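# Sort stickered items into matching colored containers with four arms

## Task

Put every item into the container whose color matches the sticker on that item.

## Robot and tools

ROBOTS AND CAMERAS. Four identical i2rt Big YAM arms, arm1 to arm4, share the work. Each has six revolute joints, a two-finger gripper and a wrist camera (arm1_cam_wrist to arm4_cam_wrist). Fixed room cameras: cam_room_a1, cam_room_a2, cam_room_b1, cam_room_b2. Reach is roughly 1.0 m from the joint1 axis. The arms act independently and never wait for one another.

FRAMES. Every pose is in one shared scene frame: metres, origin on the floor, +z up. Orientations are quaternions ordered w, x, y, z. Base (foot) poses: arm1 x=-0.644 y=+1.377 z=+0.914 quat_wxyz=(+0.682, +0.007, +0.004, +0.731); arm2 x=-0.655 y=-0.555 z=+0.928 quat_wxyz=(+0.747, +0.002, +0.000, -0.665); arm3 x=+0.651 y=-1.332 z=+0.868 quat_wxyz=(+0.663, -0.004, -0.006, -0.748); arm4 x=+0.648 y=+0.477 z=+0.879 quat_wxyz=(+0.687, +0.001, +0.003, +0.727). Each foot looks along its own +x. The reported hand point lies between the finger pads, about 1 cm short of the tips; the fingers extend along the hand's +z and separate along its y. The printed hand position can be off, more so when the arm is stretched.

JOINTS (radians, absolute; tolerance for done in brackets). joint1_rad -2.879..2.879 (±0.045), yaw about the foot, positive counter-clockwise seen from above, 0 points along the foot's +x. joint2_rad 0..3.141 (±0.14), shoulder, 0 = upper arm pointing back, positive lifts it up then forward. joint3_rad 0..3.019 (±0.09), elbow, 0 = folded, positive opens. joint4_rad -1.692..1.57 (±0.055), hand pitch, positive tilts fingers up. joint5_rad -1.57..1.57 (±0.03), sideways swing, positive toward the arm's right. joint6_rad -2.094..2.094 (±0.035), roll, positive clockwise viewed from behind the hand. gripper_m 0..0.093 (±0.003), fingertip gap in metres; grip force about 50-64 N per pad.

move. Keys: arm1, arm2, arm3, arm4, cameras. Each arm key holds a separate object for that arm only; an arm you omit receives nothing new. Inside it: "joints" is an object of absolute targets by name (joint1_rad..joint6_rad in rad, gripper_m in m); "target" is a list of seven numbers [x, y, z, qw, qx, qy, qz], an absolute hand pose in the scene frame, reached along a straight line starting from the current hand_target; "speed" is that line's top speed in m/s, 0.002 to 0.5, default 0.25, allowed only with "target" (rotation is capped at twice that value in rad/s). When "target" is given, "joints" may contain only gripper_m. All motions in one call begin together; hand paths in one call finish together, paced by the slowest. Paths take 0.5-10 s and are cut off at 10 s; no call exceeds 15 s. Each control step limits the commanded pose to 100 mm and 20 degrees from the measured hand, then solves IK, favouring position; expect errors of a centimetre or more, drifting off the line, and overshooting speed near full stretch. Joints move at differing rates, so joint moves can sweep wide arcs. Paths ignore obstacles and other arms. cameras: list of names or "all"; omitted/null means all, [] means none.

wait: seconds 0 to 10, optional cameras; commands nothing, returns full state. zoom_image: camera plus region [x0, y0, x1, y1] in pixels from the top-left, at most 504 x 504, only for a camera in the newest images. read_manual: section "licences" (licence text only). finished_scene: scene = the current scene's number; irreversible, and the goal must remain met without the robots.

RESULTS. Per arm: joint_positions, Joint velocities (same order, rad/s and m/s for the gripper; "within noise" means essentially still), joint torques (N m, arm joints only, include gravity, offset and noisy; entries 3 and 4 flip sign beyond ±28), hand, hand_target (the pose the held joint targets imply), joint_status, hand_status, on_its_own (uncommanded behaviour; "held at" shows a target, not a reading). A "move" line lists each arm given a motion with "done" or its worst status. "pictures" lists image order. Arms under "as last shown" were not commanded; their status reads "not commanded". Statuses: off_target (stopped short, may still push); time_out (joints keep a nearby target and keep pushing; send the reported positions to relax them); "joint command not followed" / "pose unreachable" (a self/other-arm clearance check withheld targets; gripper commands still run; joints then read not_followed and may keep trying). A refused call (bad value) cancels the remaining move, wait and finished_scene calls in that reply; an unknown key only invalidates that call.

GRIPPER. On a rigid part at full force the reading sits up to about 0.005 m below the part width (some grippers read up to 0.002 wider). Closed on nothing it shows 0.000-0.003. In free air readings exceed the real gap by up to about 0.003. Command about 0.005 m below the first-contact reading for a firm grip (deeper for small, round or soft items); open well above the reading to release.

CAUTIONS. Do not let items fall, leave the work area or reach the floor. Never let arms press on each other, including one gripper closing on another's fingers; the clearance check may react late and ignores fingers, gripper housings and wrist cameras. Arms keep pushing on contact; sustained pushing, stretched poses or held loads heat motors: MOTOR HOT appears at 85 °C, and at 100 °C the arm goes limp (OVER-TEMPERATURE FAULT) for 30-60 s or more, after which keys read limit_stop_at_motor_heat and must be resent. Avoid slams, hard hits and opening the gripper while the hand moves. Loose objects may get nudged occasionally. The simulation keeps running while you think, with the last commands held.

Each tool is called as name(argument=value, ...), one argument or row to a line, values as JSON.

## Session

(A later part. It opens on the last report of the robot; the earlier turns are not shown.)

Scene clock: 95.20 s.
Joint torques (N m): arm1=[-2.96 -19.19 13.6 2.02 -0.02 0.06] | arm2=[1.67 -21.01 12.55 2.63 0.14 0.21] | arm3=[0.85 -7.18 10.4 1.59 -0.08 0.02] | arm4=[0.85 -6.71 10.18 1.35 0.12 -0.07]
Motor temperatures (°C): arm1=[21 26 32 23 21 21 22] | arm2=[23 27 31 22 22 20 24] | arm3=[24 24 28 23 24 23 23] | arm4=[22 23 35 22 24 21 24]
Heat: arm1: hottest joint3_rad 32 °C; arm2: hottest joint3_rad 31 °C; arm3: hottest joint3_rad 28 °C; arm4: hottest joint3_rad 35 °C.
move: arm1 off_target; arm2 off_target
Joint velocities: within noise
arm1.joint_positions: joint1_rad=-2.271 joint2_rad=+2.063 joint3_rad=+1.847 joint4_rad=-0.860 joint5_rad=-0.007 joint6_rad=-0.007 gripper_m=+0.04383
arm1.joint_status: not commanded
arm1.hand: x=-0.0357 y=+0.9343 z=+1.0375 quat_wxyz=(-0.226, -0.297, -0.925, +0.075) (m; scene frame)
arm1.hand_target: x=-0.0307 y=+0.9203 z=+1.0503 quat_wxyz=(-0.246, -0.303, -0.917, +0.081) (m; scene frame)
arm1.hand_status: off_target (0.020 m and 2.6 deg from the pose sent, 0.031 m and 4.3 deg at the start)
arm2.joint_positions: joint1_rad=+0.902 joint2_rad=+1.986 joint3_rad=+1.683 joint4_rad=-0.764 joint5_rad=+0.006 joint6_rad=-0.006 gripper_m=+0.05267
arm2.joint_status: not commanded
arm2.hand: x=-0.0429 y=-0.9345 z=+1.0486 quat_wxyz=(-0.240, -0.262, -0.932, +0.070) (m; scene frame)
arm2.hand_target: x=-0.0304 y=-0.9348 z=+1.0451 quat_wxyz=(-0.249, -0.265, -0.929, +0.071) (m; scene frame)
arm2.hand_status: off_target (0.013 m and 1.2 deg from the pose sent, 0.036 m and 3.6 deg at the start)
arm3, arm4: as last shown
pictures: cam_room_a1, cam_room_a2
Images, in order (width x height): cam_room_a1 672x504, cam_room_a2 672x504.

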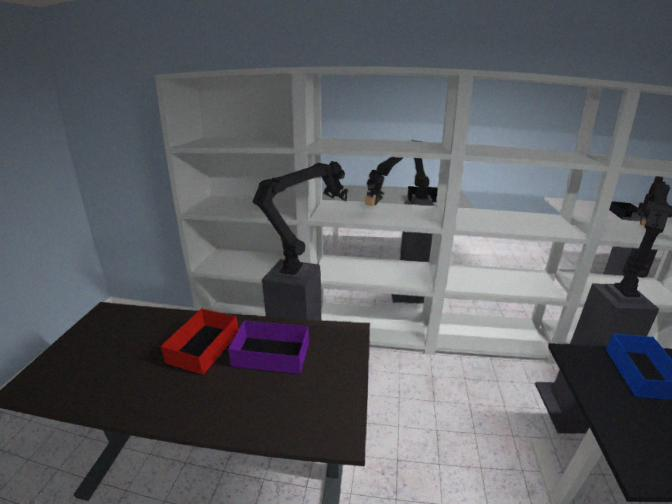

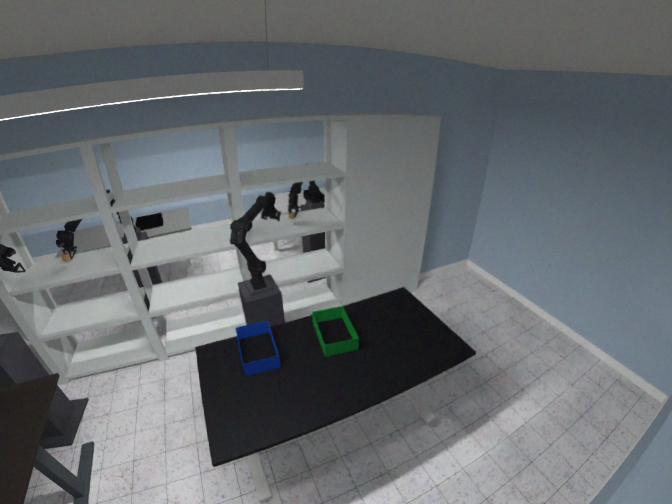

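move(
  arm1={"target":[-0.03,0.92,1.022,0.2458,0.3025,0.9173,-0.0811],"speed":0.08},
  arm2={"target":[-0.03,-0.935,1.018,0.2489,0.2647,0.9289,-0.0709],"speed":0.08},
  cameras=["cam_room_a1","cam_room_a2"],
)

zoom_image(
  camera="cam_room_a2",
  region=[250, 170, 350, 250],
)

zoom_image(
  camera="cam_room_a1",
  region=[320, 150, 440, 250],
)

Scene clock: 101.03 s.
Joint torques (N m): arm1=[-2.78 -19.19 11.38 1.91 -0.04 0.09] | arm2=[1.55 -21.01 10.13 2.73 0.16 0.21] | arm3=[0.79 -7.12 10.43 1.62 -0.08 0.02] | arm4=[0.73 -6.42 10.19 1.22 0.09 -0.08]
Motor temperatures (°C): arm1=[21 26 32 23 21 21 22] | arm2=[23 27 31 22 22 20 24] | arm3=[24 24 29 23 24 23 23] | arm4=[22 23 36 22 24 21 24]
Heat: arm1: hottest joint3_rad 32 °C; arm2: hottest joint3_rad 31 °C; arm3: hottest joint3_rad 29 °C; arm4: hottest joint3_rad 36 °C.
move: arm1 done; arm2 off_target
Joint velocities: within noise
arm1.joint_positions: joint1_rad=-2.271 joint2_rad=+2.079 joint3_rad=+1.829 joint4_rad=-0.799 joint5_rad=-0.007 joint6_rad=-0.007 gripper_m=+0.04383
arm1.joint_status: not commanded
arm1.hand: x=-0.0299 y=+0.9299 z=+1.0239 quat_wxyz=(-0.238, -0.296, -0.922, +0.079) (m; scene frame)
arm1.hand_target: x=-0.0302 y=+0.9201 z=+1.0221 quat_wxyz=(-0.246, -0.303, -0.917, +0.081) (m; scene frame)
arm1.hand_status: done (0.010 m and 1.3 deg from the pose sent, 0.022 m and 2.6 deg at the start)
arm2.joint_positions: joint1_rad=+0.902 joint2_rad=+2.005 joint3_rad=+1.675 joint4_rad=-0.705 joint5_rad=+0.006 joint6_rad=-0.006 gripper_m=+0.05267
arm2.joint_status: not commanded
arm2.hand: x=-0.0347 y=-0.9395 z=+1.0384 quat_wxyz=(-0.254, -0.261, -0.928, +0.074) (m; scene frame)
arm2.hand_target: x=-0.0307 y=-0.9347 z=+1.0183 quat_wxyz=(-0.249, -0.265, -0.929, +0.071) (m; scene frame)
arm2.hand_status: off_target (0.021 m and 0.8 deg from the pose sent, 0.033 m and 1.2 deg at the start)
arm3, arm4: as last shown
pictures: cam_room_a1, cam_room_a2
Images, in order (width x height): cam_room_a1 672x504, cam_room_a2 672x504.

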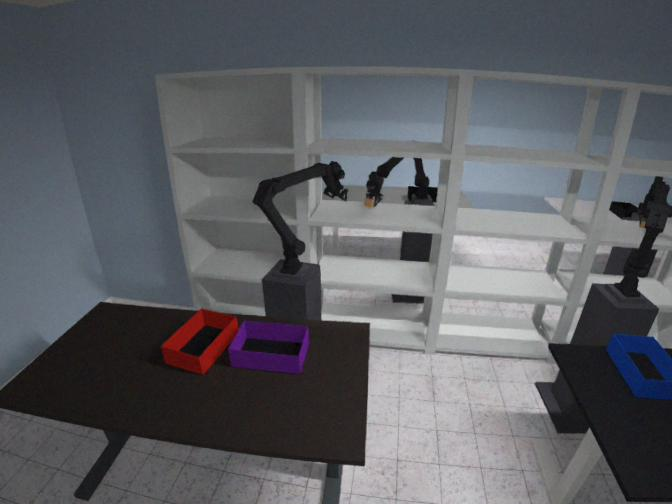

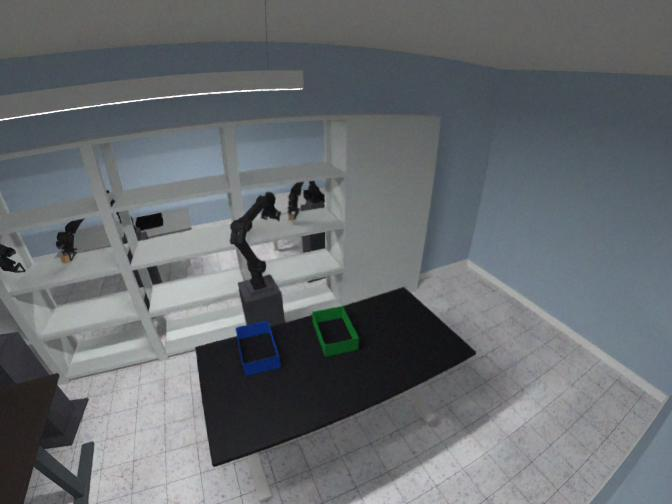

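Scaled by 5.040.

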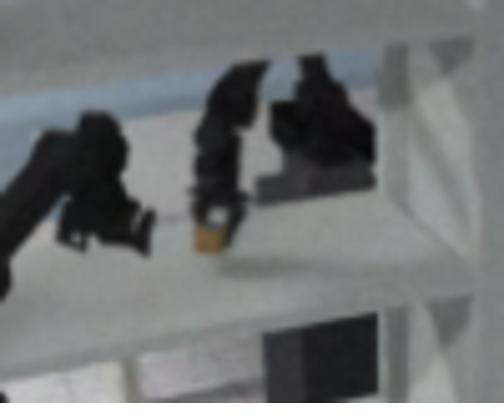

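Scaled by 4.200.

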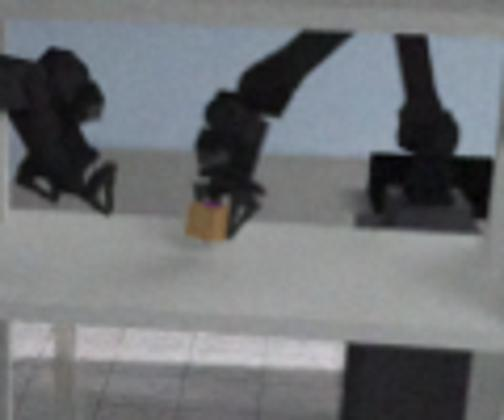

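move(
  arm1={"target":[-0.03,0.925,0.998,0.2458,0.3025,0.9173,-0.0811],"speed":0.08},
  arm2={"target":[-0.035,-0.935,0.985,0.2489,0.2647,0.9289,-0.0709],"speed":0.08},
  cameras=["cam_room_a1","cam_room_a2"],
)

zoom_image(
  camera="cam_room_a2",
  region=[250, 170, 350, 250],
)

zoom_image(
  camera="cam_room_a1",
  region=[320, 150, 440, 250],
)

Scene clock: 108.07 s.
Joint torques (N m): arm1=[-2.55 -17.96 10.91 1.83 0.05 0.09] | arm2=[1.26 -20.37 9.73 2.5 0.05 0.17] | arm3=[0.79 -7.24 10.4 1.63 -0.08 0.01] | arm4=[1.14 -6.65 10.26 1.4 0.13 -0.09]
Motor temperatures (°C): arm1=[21 26 32 23 21 21 22] | arm2=[23 27 31 22 22 20 24] | arm3=[24 24 29 23 24 23 23] | arm4=[22 23 36 22 24 21 24]
Heat: arm1: hottest joint3_rad 32 °C; arm2: hottest joint3_rad 31 °C; arm3: hottest joint3_rad 29 °C; arm4: hottest joint3_rad 36 °C.
move: arm1 done; arm2 off_target
Joint velocities: within noise
arm1.joint_positions: joint1_rad=-2.271 joint2_rad=+2.084 joint3_rad=+1.787 joint4_rad=-0.739 joint5_rad=-0.007 joint6_rad=-0.004 gripper_m=+0.04383
arm1.joint_status: not commanded
arm1.hand: x=-0.0306 y=+0.9303 z=+1.0066 quat_wxyz=(-0.244, -0.297, -0.920, +0.080) (m; scene frame)
arm1.hand_target: x=-0.0302 y=+0.9251 z=+0.9981 quat_wxyz=(-0.246, -0.303, -0.917, +0.081) (m; scene frame)
arm1.hand_status: done (0.010 m and 0.8 deg from the pose sent, 0.026 m and 1.3 deg at the start)
arm2.joint_positions: joint1_rad=+0.902 joint2_rad=+2.023 joint3_rad=+1.623 joint4_rad=-0.622 joint5_rad=+0.006 joint6_rad=-0.005 gripper_m=+0.05267
arm2.joint_status: not commanded
arm2.hand: x=-0.0358 y=-0.9388 z=+1.0106 quat_wxyz=(-0.260, -0.261, -0.927, +0.076) (m; scene frame)
arm2.hand_target: x=-0.0359 y=-0.9347 z=+0.9853 quat_wxyz=(-0.249, -0.265, -0.929, +0.071) (m; scene frame)
arm2.hand_status: off_target (0.026 m and 1.5 deg from the pose sent, 0.054 m and 0.8 deg at the start)
arm3, arm4: as last shown
pictures: cam_room_a1, cam_room_a2
Images, in order (width x height): cam_room_a1 672x504, cam_room_a2 672x504.

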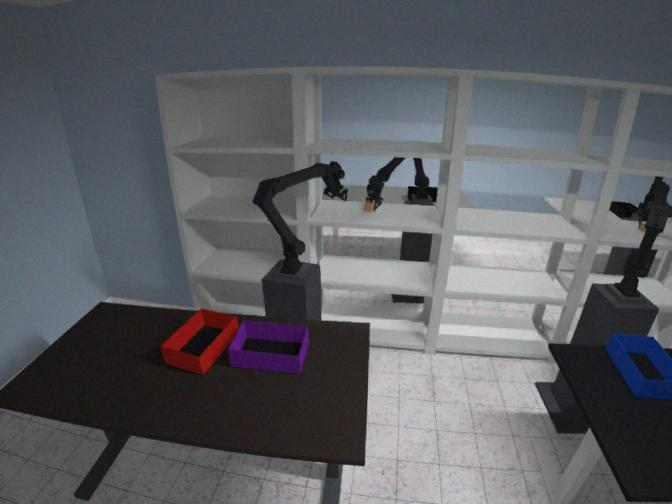

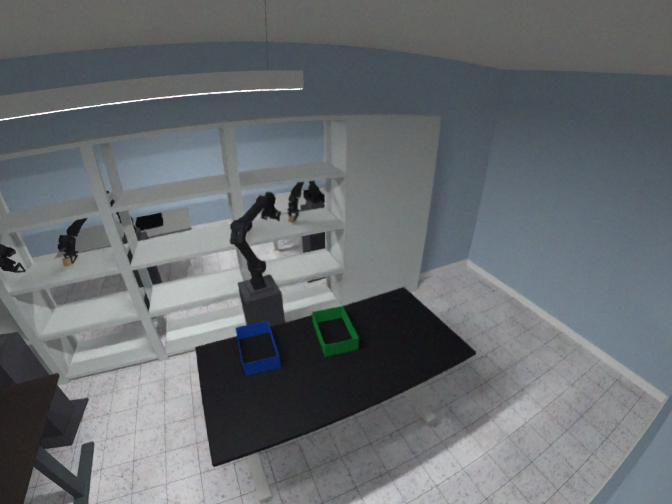

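Scaled by 5.040.

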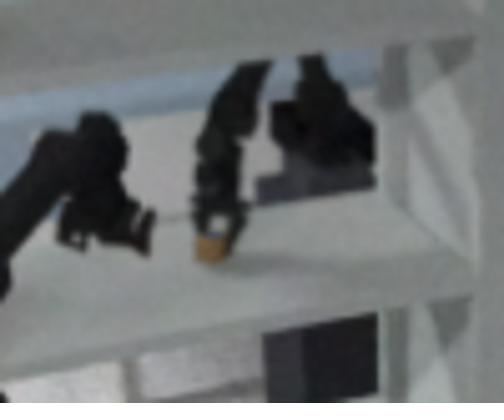

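Scaled by 4.200.

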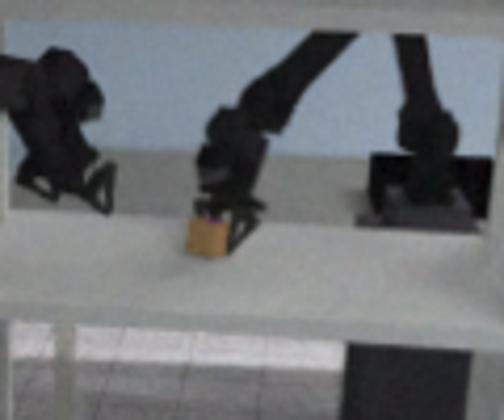

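move(
  arm1={"target":[-0.03,0.925,0.983,0.2458,0.3025,0.9173,-0.0811],"speed":0.08},
  arm2={"target":[-0.035,-0.935,0.970,0.2489,0.2647,0.9289,-0.0709],"speed":0.08},
  cameras=["cam_room_a1","cam_room_a2"],
)

zoom_image(
  camera="cam_room_a2",
  region=[250, 170, 350, 250],
)

zoom_image(
  camera="cam_room_a1",
  region=[320, 150, 440, 250],
)

Scene clock: 113.33 s.
Joint torques (N m): arm1=[-2.26 -16.97 10.06 2.03 0.08 0.1] | arm2=[1.26 -19.14 9.09 2.63 0.05 0.17] | arm3=[0.85 -7.12 10.37 1.61 -0.09 0.02] | arm4=[0.79 -6.48 10.28 1.29 0.08 -0.08]
Motor temperatures (°C): arm1=[21 26 33 23 21 21 22] | arm2=[23 27 31 22 22 20 24] | arm3=[24 24 29 23 24 23 23] | arm4=[22 23 36 22 24 21 24]
Heat: arm1: hottest joint3_rad 33 °C; arm2: hottest joint3_rad 31 °C; arm3: hottest joint3_rad 29 °C; arm4: hottest joint3_rad 36 °C.
move: arm1 off_target; arm2 off_target
Joint velocities: within noise
arm1.joint_positions: joint1_rad=-2.271 joint2_rad=+2.084 joint3_rad=+1.778 joint4_rad=-0.707 joint5_rad=-0.007 joint6_rad=-0.004 gripper_m=+0.04383
arm1.joint_status: not commanded
arm1.hand: x=-0.0276 y=+0.9281 z=+1.0061 quat_wxyz=(-0.255, -0.296, -0.917, +0.084) (m; scene frame)
arm1.hand_target: x=-0.0306 y=+0.9255 z=+0.9833 quat_wxyz=(-0.246, -0.302, -0.917, +0.081) (m; scene frame)
arm1.hand_status: off_target (0.023 m and 1.3 deg from the pose sent, 0.024 m and 0.8 deg at the start)
arm2.joint_positions: joint1_rad=+0.902 joint2_rad=+2.023 joint3_rad=+1.614 joint4_rad=-0.592 joint5_rad=+0.006 joint6_rad=-0.005 gripper_m=+0.05267
arm2.joint_status: not commanded
arm2.hand: x=-0.0332 y=-0.9404 z=+1.0102 quat_wxyz=(-0.270, -0.260, -0.924, +0.078) (m; scene frame)
arm2.hand_target: x=-0.0367 y=-0.9342 z=+0.9711 quat_wxyz=(-0.249, -0.265, -0.929, +0.071) (m; scene frame)
arm2.hand_status: off_target (0.041 m and 2.6 deg from the pose sent, 0.041 m and 1.5 deg at the start)
arm3, arm4: as last shown
pictures: cam_room_a1, cam_room_a2
Images, in order (width x height): cam_room_a1 672x504, cam_room_a2 672x504.

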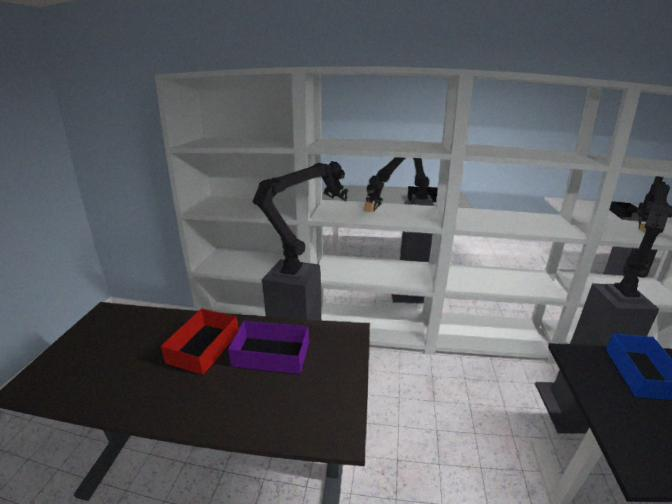

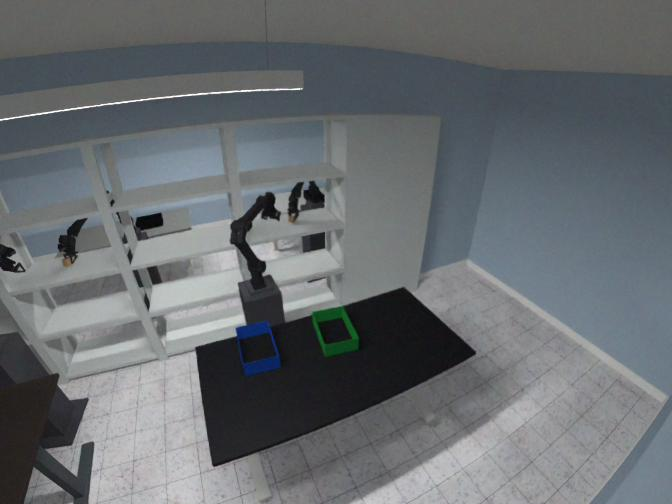

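Scaled by 5.040.

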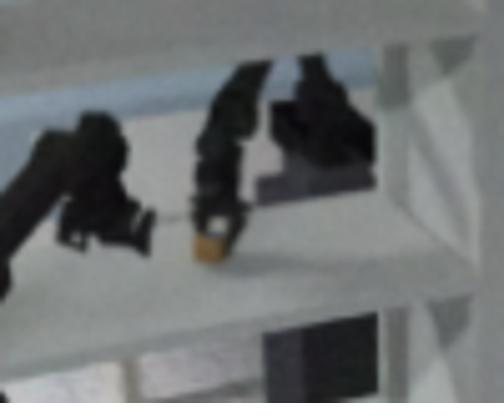

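Scaled by 4.200.

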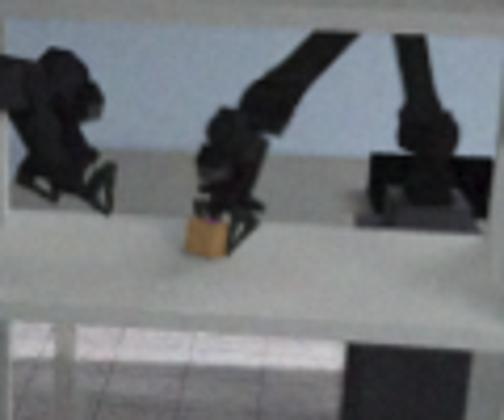

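move(
  arm1={"joints":{"gripper_m":0.08}},
  arm2={"joints":{"gripper_m":0.085}},
  cameras=["arm1_cam_wrist","arm2_cam_wrist"],
)

move(
  arm1={"target":[-0.14,1.0,1.13,0.2856,0.2987,0.9057,-0.0942]},
  arm2={"target":[-0.14,-0.87,1.13,0.2489,0.2647,0.9289,-0.0709]},
  cameras=["arm1_cam_wrist","arm2_cam_wrist"],
)

Scene clock: 149.00 s.
Joint torques (N m): arm1=[-1.38 -17.49 10.45 1.42 -0.02 0.01] | arm2=[1.26 -19.14 9.09 2.39 -0.18 0.15] | arm3=[0.97 -7.18 10.41 1.59 -0.08 0.03] | arm4=[1.03 -6.48 10.14 1.35 0.12 -0.07]
Motor temperatures (°C): arm1=[21 27 33 23 21 21 22] | arm2=[23 28 30 22 22 20 24] | arm3=[24 24 29 23 24 23 23] | arm4=[22 22 37 22 24 21 24]
Heat: arm1: hottest joint3_rad 33 °C; arm2: hottest joint3_rad 30 °C; arm3: hottest joint3_rad 29 °C; arm4: hottest joint3_rad 37 °C.
move: arm1 done; arm2 done
Joint velocities: within noise
arm1.joint_positions: joint1_rad=-2.275 joint2_rad=+2.087 joint3_rad=+1.773 joint4_rad=-0.702 joint5_rad=-0.004 joint6_rad=+0.001 gripper_m=+0.07996
arm1.joint_status: all done
arm1.hand: x=-0.0298 y=+0.9257 z=+1.0030 quat_wxyz=(-0.254, -0.300, -0.916, +0.085) (m; scene frame)
arm1.hand_target: x=-0.0305 y=+0.9256 z=+0.9834 quat_wxyz=(-0.246, -0.302, -0.917, +0.081) (m; scene frame)
arm1.hand_status: not commanded
arm2.joint_positions: joint1_rad=+0.901 joint2_rad=+2.025 joint3_rad=+1.614 joint4_rad=-0.586 joint5_rad=+0.011 joint6_rad=-0.004 gripper_m=+0.08493
arm2.joint_status: all done
arm2.hand: x=-0.0331 y=-0.9421 z=+1.0097 quat_wxyz=(-0.271, -0.262, -0.923, +0.081) (m; scene frame)
arm2.hand_target: x=-0.0367 y=-0.9342 z=+0.9710 quat_wxyz=(-0.249, -0.265, -0.929, +0.071) (m; scene frame)
arm2.hand_status: not commanded
arm3, arm4: as last shown
pictures: arm1_cam_wrist, arm2_cam_wrist
Images, in order (width x height): arm1_cam_wrist 672x504, arm2_cam_wrist 672x504.

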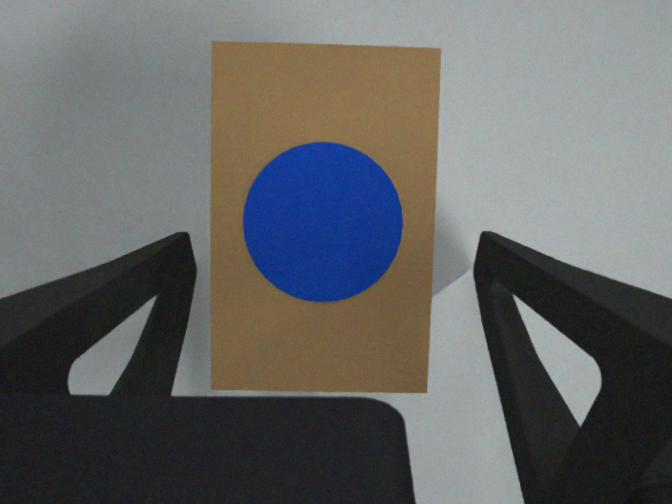

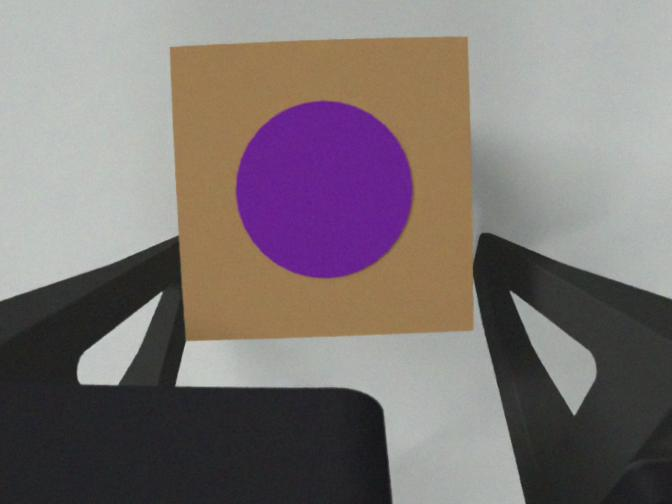

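Scene clock: 150.60 s.
Joint torques (N m): arm1=[-2.84 -12.86 11.52 1.11 -0.07 -0.03] | arm2=[1.44 -16.03 10.18 1.28 -0.08 0.16] | arm3=[0.79 -7.06 10.37 1.61 -0.07 0.03] | arm4=[0.56 -6.95 10.25 1.28 0.12 -0.07]
Motor temperatures (°C): arm1=[21 27 33 23 21 21 22] | arm2=[23 28 30 22 22 20 24] | arm3=[24 24 29 23 24 23 23] | arm4=[22 22 37 22 24 21 24]
Heat: arm1: hottest joint3_rad 33 °C; arm2: hottest joint3_rad 30 °C; arm3: hottest joint3_rad 29 °C; arm4: hottest joint3_rad 37 °C.
move: arm1 done; arm2 off_target
Joint velocities: within noise
arm1.joint_positions: joint1_rad=-2.276 joint2_rad=+1.614 joint3_rad=+1.407 joint4_rad=-0.722 joint5_rad=-0.010 joint6_rad=+0.004 gripper_m=+0.07996
arm1.joint_status: not commanded
arm1.hand: x=-0.1352 y=+1.0049 z=+1.1354 quat_wxyz=(-0.294, -0.297, -0.904, +0.095) (m; scene frame)
arm1.hand_target: x=-0.1401 y=+1.0001 z=+1.1299 quat_wxyz=(-0.285, -0.299, -0.906, +0.094) (m; scene frame)
arm1.hand_status: done (0.009 m and 1.0 deg from the pose sent, 0.184 m and 4.0 deg at the start)
arm2.joint_positions: joint1_rad=+0.901 joint2_rad=+1.608 joint3_rad=+1.398 joint4_rad=-0.796 joint5_rad=+0.011 joint6_rad=-0.001 gripper_m=+0.08493
arm2.joint_status: not commanded
arm2.hand: x=-0.1383 y=-0.8777 z=+1.1472 quat_wxyz=(-0.267, -0.264, -0.923, +0.079) (m; scene frame)
arm2.hand_target: x=-0.1402 y=-0.8701 z=+1.1303 quat_wxyz=(-0.249, -0.265, -0.929, +0.071) (m; scene frame)
arm2.hand_status: off_target (0.019 m and 2.4 deg from the pose sent, 0.176 m and 2.9 deg at the start)
arm3, arm4: as last shown
pictures: arm1_cam_wrist, arm2_cam_wrist
Images, in order (width x height): arm1_cam_wrist 672x504, arm2_cam_wrist 672x504.

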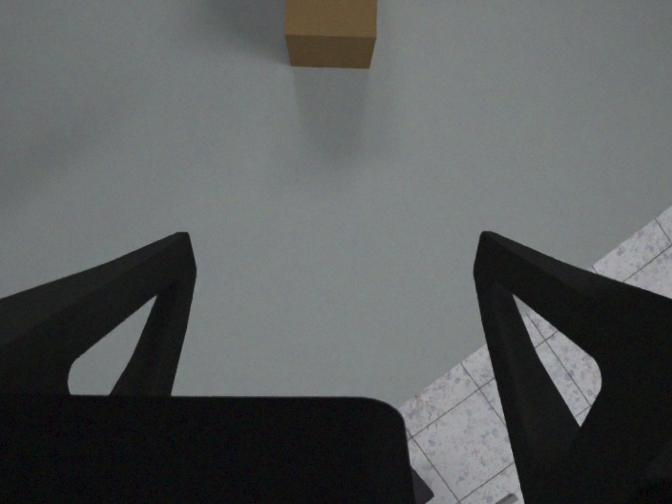

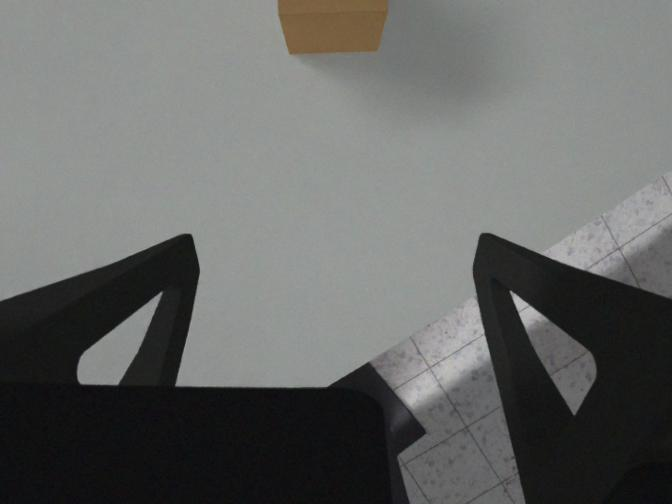

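move(
  arm1={"joints":{"joint2_rad":1.0,"joint3_rad":1.1,"joint4_rad":-1.0}},
  arm2={"joints":{"joint2_rad":1.0,"joint3_rad":1.1,"joint4_rad":-1.0}},
  cameras=[],
)

move(
  arm4={"target":[0.035,0.877,1.09,0.1071,-0.8924,0.2943,0.3248]},
  arm3={"target":[0.038,-0.986,1.09,0.0937,-0.9037,0.2575,0.3289]},
  cameras=["arm3_cam_wrist","arm4_cam_wrist"],
)

Scene clock: 158.63 s.
Joint torques (N m): arm1=[-2.55 -3.78 12.33 1.09 -0.08 -0.04] | arm2=[1.44 -6.18 11.08 1.7 -0.1 0.15] | arm3=[0.85 -7.3 10.4 1.59 -0.07 0.02] | arm4=[0.67 -6.65 10.18 1.29 0.09 -0.07]
Motor temperatures (°C): arm1=[21 27 33 23 21 21 22] | arm2=[23 28 31 22 22 20 24] | arm3=[24 24 30 23 24 23 23] | arm4=[22 22 37 22 24 21 24]
Heat: arm1: hottest joint3_rad 33 °C; arm2: hottest joint3_rad 31 °C; arm3: hottest joint3_rad 30 °C; arm4: hottest joint3_rad 37 °C.
move: arm1 done; arm2 done
Joint velocities: within noise
arm1.joint_positions: joint1_rad=-2.276 joint2_rad=+0.994 joint3_rad=+1.094 joint4_rad=-0.991 joint5_rad=-0.011 joint6_rad=+0.004 gripper_m=+0.07996
arm1.joint_status: all done
arm1.hand: x=-0.3108 y=+1.1357 z=+1.2399 quat_wxyz=(-0.311, -0.295, -0.898, +0.100) (m; scene frame)
arm1.hand_target: x=-0.3128 y=+1.1319 z=+1.2397 quat_wxyz=(-0.306, -0.296, -0.899, +0.101) (m; scene frame)
arm1.hand_status: not commanded
arm2.joint_positions: joint1_rad=+0.901 joint2_rad=+0.987 joint3_rad=+1.107 joint4_rad=-0.991 joint5_rad=+0.011 joint6_rad=-0.001 gripper_m=+0.08493
arm2.joint_status: all done
arm2.hand: x=-0.3104 y=-0.7721 z=+1.2695 quat_wxyz=(-0.329, -0.258, -0.903, +0.097) (m; scene frame)
arm2.hand_target: x=-0.3083 y=-0.7689 z=+1.2595 quat_wxyz=(-0.317, -0.259, -0.908, +0.090) (m; scene frame)
arm2.hand_status: not commanded
arm3, arm4: as last shown
pictures: none
No camera images: "cameras" was empty.

Scene clock: 160.73 s.
Joint torques (N m): arm1=[-3.02 -3.08 12.19 1.13 -0.02 -0.04] | arm2=[1.49 -6.18 11.1 1.69 -0.09 0.15] | arm3=[2.43 -20.01 13.86 1.58 0.13 0.04] | arm4=[1.2 -20.42 12.75 1.28 0.26 0.15]
Motor temperatures (°C): arm1=[21 27 33 23 21 21 22] | arm2=[23 27 31 22 22 20 24] | arm3=[24 24 30 23 24 23 23] | arm4=[22 22 37 22 24 21 24]
Heat: arm1: hottest joint3_rad 33 °C; arm2: hottest joint3_rad 31 °C; arm3: hottest joint3_rad 30 °C; arm4: hottest joint3_rad 37 °C.
move: arm3 off_target; arm4 off_target
Joint velocities: within noise
arm1, arm2: as last shown
arm3.joint_positions: joint1_rad=-1.962 joint2_rad=+1.774 joint3_rad=+1.530 joint4_rad=-0.685 joint5_rad=+0.042 joint6_rad=+0.029 gripper_m=+0.09401
arm3.joint_status: not commanded
arm3.hand: x=+0.0596 y=-0.9875 z=+1.0610 quat_wxyz=(+0.089, -0.913, +0.262, +0.299) (m; scene frame)
arm3.hand_target: x=+0.0398 y=-0.9871 z=+1.0905 quat_wxyz=(+0.093, -0.904, +0.257, +0.329) (m; scene frame)
arm3.hand_status: off_target (0.036 m and 3.6 deg from the pose sent, 0.313 m and 3.6 deg at the start)
arm4.joint_positions: joint1_rad=+0.943 joint2_rad=+1.858 joint3_rad=+1.621 joint4_rad=-0.686 joint5_rad=+0.047 joint6_rad=+0.039 gripper_m=+0.09400
arm4.joint_status: not commanded
arm4.hand: x=+0.0529 y=+0.8709 z=+1.0692 quat_wxyz=(-0.103, +0.901, -0.292, -0.302) (m; scene frame)
arm4.hand_target: x=+0.0364 y=+0.8762 z=+1.0902 quat_wxyz=(-0.107, +0.892, -0.294, -0.325) (m; scene frame)
arm4.hand_status: off_target (0.028 m and 2.8 deg from the pose sent, 0.348 m and 3.5 deg at the start)
pictures: arm3_cam_wrist, arm4_cam_wrist
Images, in order (width x height): arm3_cam_wrist 672x504, arm4_cam_wrist 672x504.

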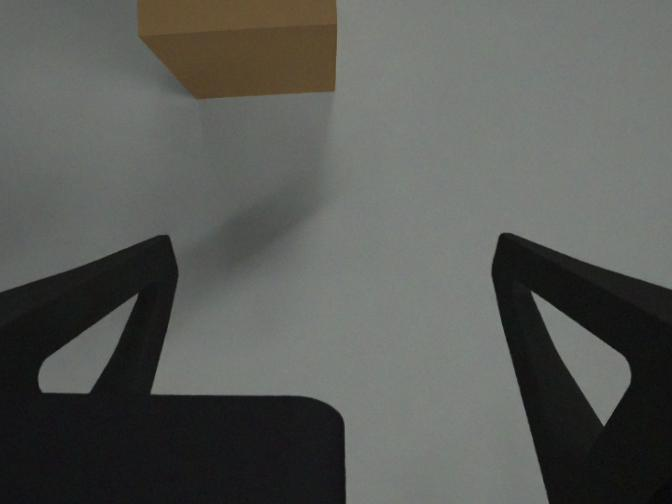

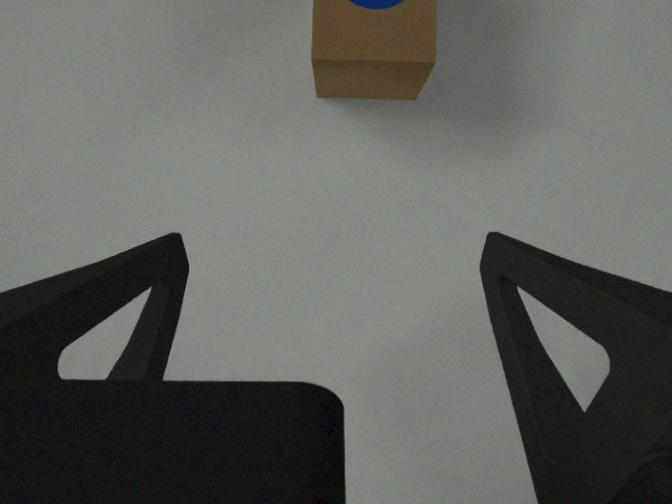

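move(
  arm4={"target":[0.010,0.922,1.065,0.1071,-0.8924,0.2943,0.3248]},
  arm3={"target":[-0.008,-0.981,1.072,0.0937,-0.9037,0.2575,0.3289]},
  cameras=["arm3_cam_wrist","arm4_cam_wrist"],
)

Scene clock: 172.80 s.
Joint torques (N m): arm1=[-2.73 -3.25 12.26 1.09 -0.04 -0.08] | arm2=[1.38 -6.18 11.07 1.7 -0.09 0.15] | arm3=[2.32 -22.01 13.72 1.29 0.15 0.04] | arm4=[0.97 -22.12 12.78 1.11 -0.04 -0.06]
Motor temperatures (°C): arm1=[21 26 34 23 21 21 22] | arm2=[23 27 32 22 22 20 23] | arm3=[24 24 30 23 24 23 23] | arm4=[22 23 38 22 24 21 24]
Heat: arm1: hottest joint3_rad 34 °C; arm2: hottest joint3_rad 32 °C; arm3: hottest joint3_rad 30 °C; arm4: hottest joint3_rad 38 °C.
move: arm3 off_target; arm4 off_target
Joint velocities: within noise
arm1, arm2: as last shown
arm3.joint_positions: joint1_rad=-1.930 joint2_rad=+1.895 joint3_rad=+1.663 joint4_rad=-0.685 joint5_rad=+0.060 joint6_rad=+0.049 gripper_m=+0.09401
arm3.joint_status: not commanded
arm3.hand: x=+0.0102 y=-0.9832 z=+1.0466 quat_wxyz=(+0.090, -0.912, +0.259, +0.305) (m; scene frame)
arm3.hand_target: x=-0.0064 y=-0.9818 z=+1.0722 quat_wxyz=(+0.093, -0.904, +0.257, +0.329) (m; scene frame)
arm3.hand_status: off_target (0.031 m and 2.9 deg from the pose sent, 0.069 m and 3.6 deg at the start)
arm4.joint_positions: joint1_rad=+0.914 joint2_rad=+1.992 joint3_rad=+1.765 joint4_rad=-0.686 joint5_rad=+0.031 joint6_rad=+0.036 gripper_m=+0.09400
arm4.joint_status: not commanded
arm4.hand: x=+0.0239 y=+0.9125 z=+1.0480 quat_wxyz=(-0.102, +0.897, -0.302, -0.307) (m; scene frame)
arm4.hand_target: x=+0.0111 y=+0.9213 z=+1.0651 quat_wxyz=(-0.107, +0.892, -0.294, -0.325) (m; scene frame)
arm4.hand_status: off_target (0.024 m and 2.3 deg from the pose sent, 0.067 m and 2.8 deg at the start)
pictures: arm3_cam_wrist, arm4_cam_wrist
Images, in order (width x height): arm3_cam_wrist 672x504, arm4_cam_wrist 672x504.

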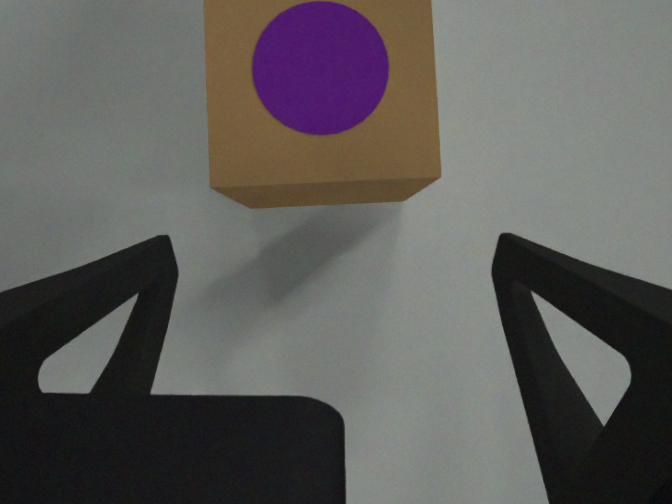

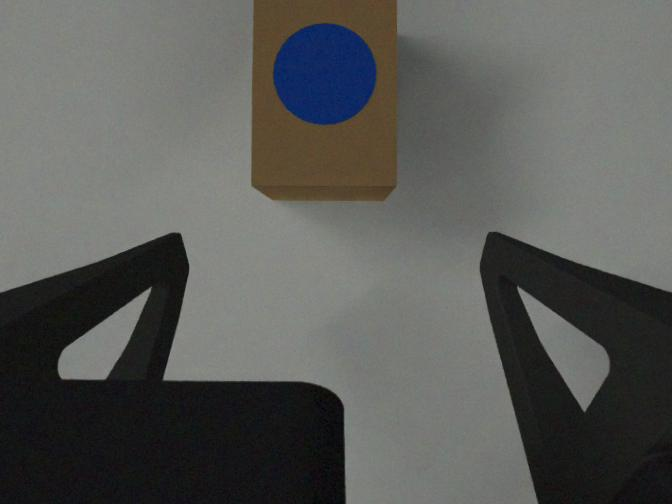

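move(
  arm4={"target":[-0.027,0.950,1.022,0.1071,-0.8924,0.2943,0.3248],"speed":0.15},
  arm3={"target":[-0.038,-0.959,1.03,0.0937,-0.9037,0.2575,0.3289],"speed":0.15},
  cameras=["arm3_cam_wrist","arm4_cam_wrist"],
)

Scene clock: 181.17 s.
Joint torques (N m): arm1=[-3.31 -3.31 12.22 1.06 -0.03 -0.05] | arm2=[1.55 -6.18 11.1 1.68 -0.08 0.15] | arm3=[1.55 -21.66 13.15 1.61 0.09 -0.08] | arm4=[0.85 -22.71 12.53 1.24 -0.02 -0.05]
Motor temperatures (°C): arm1=[21 26 34 23 21 21 22] | arm2=[23 26 32 22 22 20 23] | arm3=[24 24 31 23 24 23 23] | arm4=[22 23 38 22 24 21 24]
Heat: arm1: hottest joint3_rad 34 °C; arm2: hottest joint3_rad 32 °C; arm3: hottest joint3_rad 31 °C; arm4: hottest joint3_rad 38 °C.
move: arm3 off_target; arm4 off_target
Joint velocities: within noise
arm1, arm2: as last shown
arm3.joint_positions: joint1_rad=-1.932 joint2_rad=+2.001 joint3_rad=+1.754 joint4_rad=-0.651 joint5_rad=+0.056 joint6_rad=+0.053 gripper_m=+0.09398
arm3.joint_status: not commanded
arm3.hand: x=-0.0226 y=-0.9662 z=+1.0223 quat_wxyz=(+0.090, -0.909, +0.260, +0.314) (m; scene frame)
arm3.hand_target: x=-0.0370 y=-0.9595 z=+1.0301 quat_wxyz=(+0.094, -0.904, +0.257, +0.329) (m; scene frame)
arm3.hand_status: off_target (0.019 m and 1.8 deg from the pose sent, 0.056 m and 2.9 deg at the start)
arm4.joint_positions: joint1_rad=+0.915 joint2_rad=+2.138 joint3_rad=+1.920 joint4_rad=-0.682 joint5_rad=+0.029 joint6_rad=+0.033 gripper_m=+0.09400
arm4.joint_status: not commanded
arm4.hand: x=-0.0159 y=+0.9382 z=+1.0187 quat_wxyz=(-0.103, +0.895, -0.299, -0.314) (m; scene frame)
arm4.hand_target: x=-0.0261 y=+0.9494 z=+1.0221 quat_wxyz=(-0.107, +0.892, -0.294, -0.325) (m; scene frame)
arm4.hand_status: off_target (0.017 m and 1.5 deg from the pose sent, 0.068 m and 2.3 deg at the start)
pictures: arm3_cam_wrist, arm4_cam_wrist
Images, in order (width x height): arm3_cam_wrist 672x504, arm4_cam_wrist 672x504.

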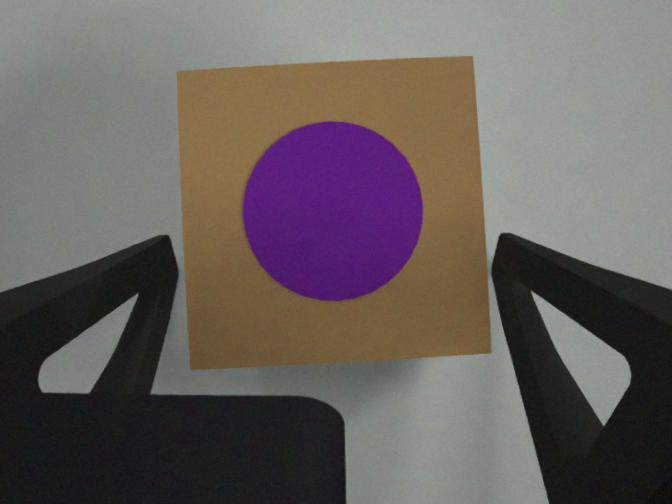

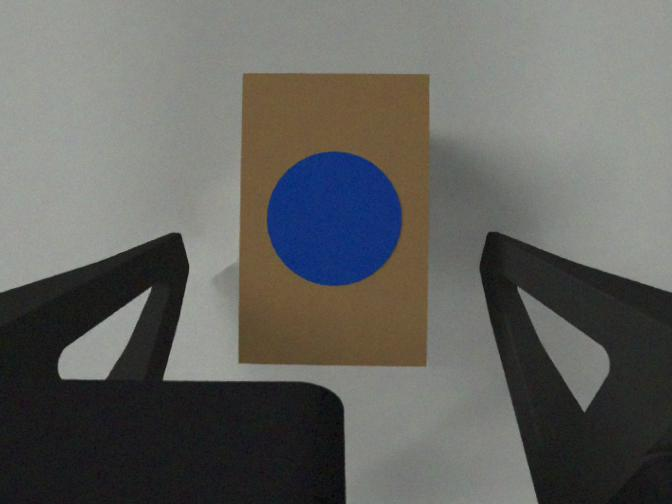

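move(
  arm4={"target":[-0.036,0.957,1.000,0.1071,-0.8924,0.2943,0.3248],"speed":0.15},
  arm3={"target":[-0.044,-0.956,1.016,0.0937,-0.9037,0.2575,0.3289],"speed":0.15},
  cameras=["arm3_cam_wrist","arm4_cam_wrist"],
)

move(
  arm4={"joints":{"gripper_m":0.032}},
  arm3={"joints":{"gripper_m":0.042}},
  cameras=[],
)

move(
  arm4={"target":[0.06,0.88,1.12,0.1071,-0.8924,0.2943,0.3248]},
  arm3={"target":[0.05,-1.01,1.12,0.0937,-0.9037,0.2575,0.3289]},
  cameras=["arm3_cam_wrist","arm4_cam_wrist"],
)

Scene clock: 187.70 s.
Joint torques (N m): arm1=[-2.55 -3.14 12.34 1.02 -0.06 -0.04] | arm2=[1.32 -6.07 11.1 1.68 -0.1 0.15] | arm3=[1.73 -20.31 13.05 1.84 0.1 -0.08] | arm4=[0.56 -21.89 12.22 1.73 -0.03 -0.07]
Motor temperatures (°C): arm1=[21 26 34 23 21 21 22] | arm2=[23 26 33 22 22 20 23] | arm3=[24 25 31 23 24 23 23] | arm4=[22 23 40 22 24 21 24]
Heat: arm1: hottest joint3_rad 34 °C; arm2: hottest joint3_rad 33 °C; arm3: hottest joint3_rad 31 °C; arm4: hottest joint3_rad 40 °C.
move: arm3 off_target; arm4 off_target
Joint velocities: within noise
arm1, arm2: as last shown
arm3.joint_positions: joint1_rad=-1.932 joint2_rad=+2.012 joint3_rad=+1.764 joint4_rad=-0.634 joint5_rad=+0.056 joint6_rad=+0.053 gripper_m=+0.09398
arm3.joint_status: not commanded
arm3.hand: x=-0.0282 y=-0.9633 z=+1.0217 quat_wxyz=(+0.091, -0.906, +0.260, +0.322) (m; scene frame)
arm3.hand_target: x=-0.0430 y=-0.9566 z=+1.0161 quat_wxyz=(+0.094, -0.904, +0.257, +0.329) (m; scene frame)
arm3.hand_status: off_target (0.018 m and 0.9 deg from the pose sent, 0.025 m and 1.8 deg at the start)
arm4.joint_positions: joint1_rad=+0.915 joint2_rad=+2.166 joint3_rad=+1.946 joint4_rad=-0.667 joint5_rad=+0.029 joint6_rad=+0.031 gripper_m=+0.09400
arm4.joint_status: not commanded
arm4.hand: x=-0.0244 y=+0.9440 z=+1.0132 quat_wxyz=(-0.105, +0.893, -0.297, -0.320) (m; scene frame)
arm4.hand_target: x=-0.0347 y=+0.9561 z=+1.0002 quat_wxyz=(-0.107, +0.892, -0.294, -0.325) (m; scene frame)
arm4.hand_status: off_target (0.022 m and 0.7 deg from the pose sent, 0.033 m and 1.5 deg at the start)
pictures: arm3_cam_wrist, arm4_cam_wrist
Images, in order (width x height): arm3_cam_wrist 672x504, arm4_cam_wrist 672x504.

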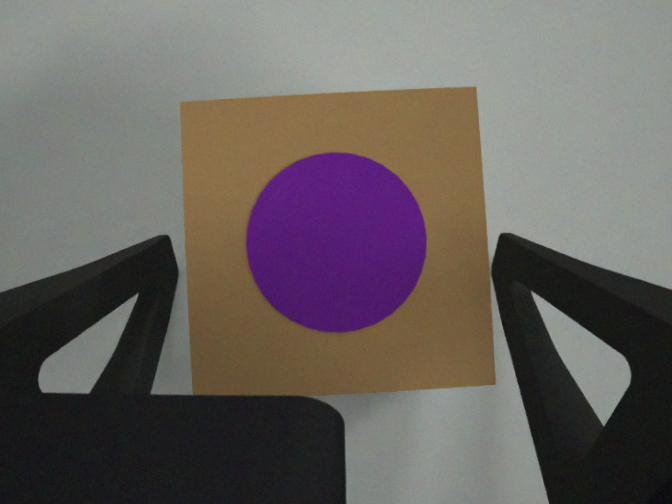

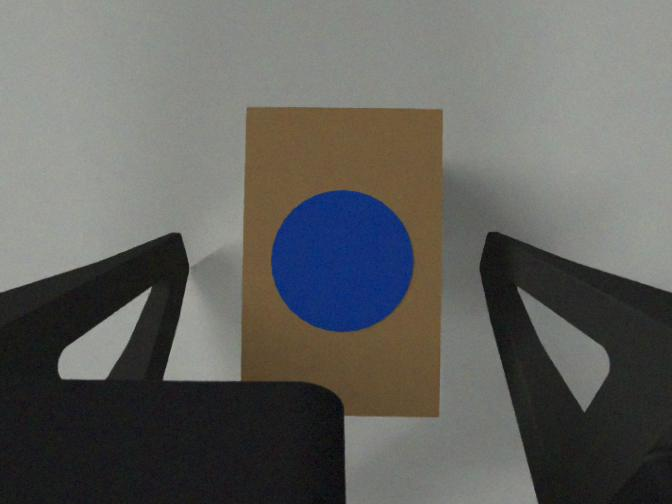

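Scene clock: 188.33 s.
Joint torques (N m): arm1=[-2.49 -3.6 12.37 1.11 -0.07 -0.07] | arm2=[1.55 -6.07 11.1 1.7 -0.09 0.15] | arm3=[1.44 -20.72 12.78 1.54 0.28 -0.08] | arm4=[1.14 -21.95 12.11 1.5 -0.03 -0.04]
Motor temperatures (°C): arm1=[21 26 34 23 21 21 22] | arm2=[23 26 33 22 22 20 23] | arm3=[24 25 31 23 24 23 23] | arm4=[22 23 40 22 24 21 24]
Heat: arm1: hottest joint3_rad 34 °C; arm2: hottest joint3_rad 33 °C; arm3: hottest joint3_rad 31 °C; arm4: hottest joint3_rad 40 °C.
move: arm3 off_target; arm4 off_target
Joint velocities: within noise
arm1, arm2: as last shown
arm3.joint_positions: joint1_rad=-1.930 joint2_rad=+2.016 joint3_rad=+1.767 joint4_rad=-0.627 joint5_rad=+0.051 joint6_rad=+0.053 gripper_m=+0.05322
arm3.joint_status: gripper_m off_target (ended at +0.05324, target +0.04200)
arm3.hand: x=-0.0313 y=-0.9643 z=+1.0214 quat_wxyz=(+0.090, -0.905, +0.258, +0.325) (m; scene frame)
arm3.hand_target: x=-0.0429 y=-0.9566 z=+1.0158 quat_wxyz=(+0.094, -0.904, +0.257, +0.329) (m; scene frame)
arm3.hand_status: not commanded
arm4.joint_positions: joint1_rad=+0.907 joint2_rad=+2.168 joint3_rad=+1.948 joint4_rad=-0.663 joint5_rad=+0.028 joint6_rad=+0.030 gripper_m=+0.04439
arm4.joint_status: gripper_m off_target (ended at +0.04442, target +0.03200)
arm4.hand: x=-0.0218 y=+0.9497 z=+1.0127 quat_wxyz=(-0.106, +0.892, -0.300, -0.321) (m; scene frame)
arm4.hand_target: x=-0.0347 y=+0.9560 z=+1.0000 quat_wxyz=(-0.107, +0.892, -0.294, -0.325) (m; scene frame)
arm4.hand_status: not commanded
pictures: none
No camera images: "cameras" was empty.

Scene clock: 189.83 s.
Joint torques (N m): arm1=[-2.49 -3.25 12.29 1.05 -0.02 -0.05] | arm2=[1.38 -6.07 11.07 1.7 -0.09 0.14] | arm3=[2.14 -18.78 9.4 1.16 0.16 0] | arm4=[0.79 -19.55 9.37 0.69 0.22 0.08]
Motor temperatures (°C): arm1=[21 26 34 23 21 21 22] | arm2=[23 26 33 22 22 20 23] | arm3=[24 25 31 23 24 23 23] | arm4=[22 24 40 22 24 21 25]
Heat: arm1: hottest joint3_rad 34 °C; arm2: hottest joint3_rad 33 °C; arm3: hottest joint3_rad 31 °C; arm4: hottest joint3_rad 40 °C.
move: arm3 done; arm4 done
Joint velocities: within noise
arm1, arm2: as last shown
arm3.joint_positions: joint1_rad=-1.930 joint2_rad=+1.702 joint3_rad=+1.579 joint4_rad=-0.729 joint5_rad=+0.061 joint6_rad=+0.053 gripper_m=+0.05322
arm3.joint_status: not commanded
arm3.hand: x=+0.0529 y=-1.0048 z=+1.1272 quat_wxyz=(+0.096, -0.901, +0.259, +0.335) (m; scene frame)
arm3.hand_target: x=+0.0502 y=-1.0100 z=+1.1201 quat_wxyz=(+0.094, -0.904, +0.257, +0.329) (m; scene frame)
arm3.hand_status: done (0.009 m and 0.8 deg from the pose sent, 0.136 m and 0.7 deg at the start)
arm4.joint_positions: joint1_rad=+0.919 joint2_rad=+1.797 joint3_rad=+1.662 joint4_rad=-0.724 joint5_rad=+0.031 joint6_rad=+0.030 gripper_m=+0.04439
arm4.joint_status: not commanded
arm4.hand: x=+0.0629 y=+0.8826 z=+1.1271 quat_wxyz=(-0.109, +0.889, -0.294, -0.332) (m; scene frame)
arm4.hand_target: x=+0.0601 y=+0.8801 z=+1.1199 quat_wxyz=(-0.107, +0.892, -0.294, -0.325) (m; scene frame)
arm4.hand_status: done (0.008 m and 0.9 deg from the pose sent, 0.152 m and 0.8 deg at the start)
pictures: arm3_cam_wrist, arm4_cam_wrist
Images, in order (width x height): arm3_cam_wrist 672x504, arm4_cam_wrist 672x504.

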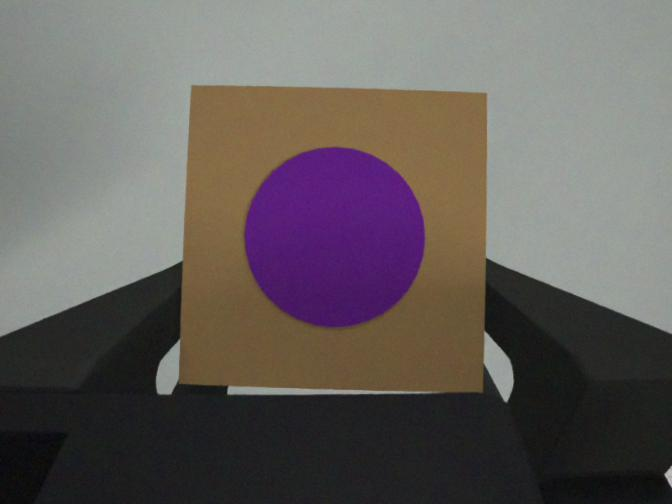

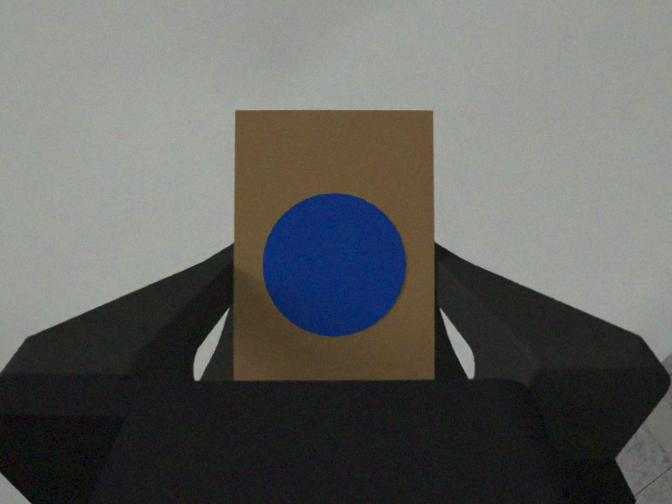

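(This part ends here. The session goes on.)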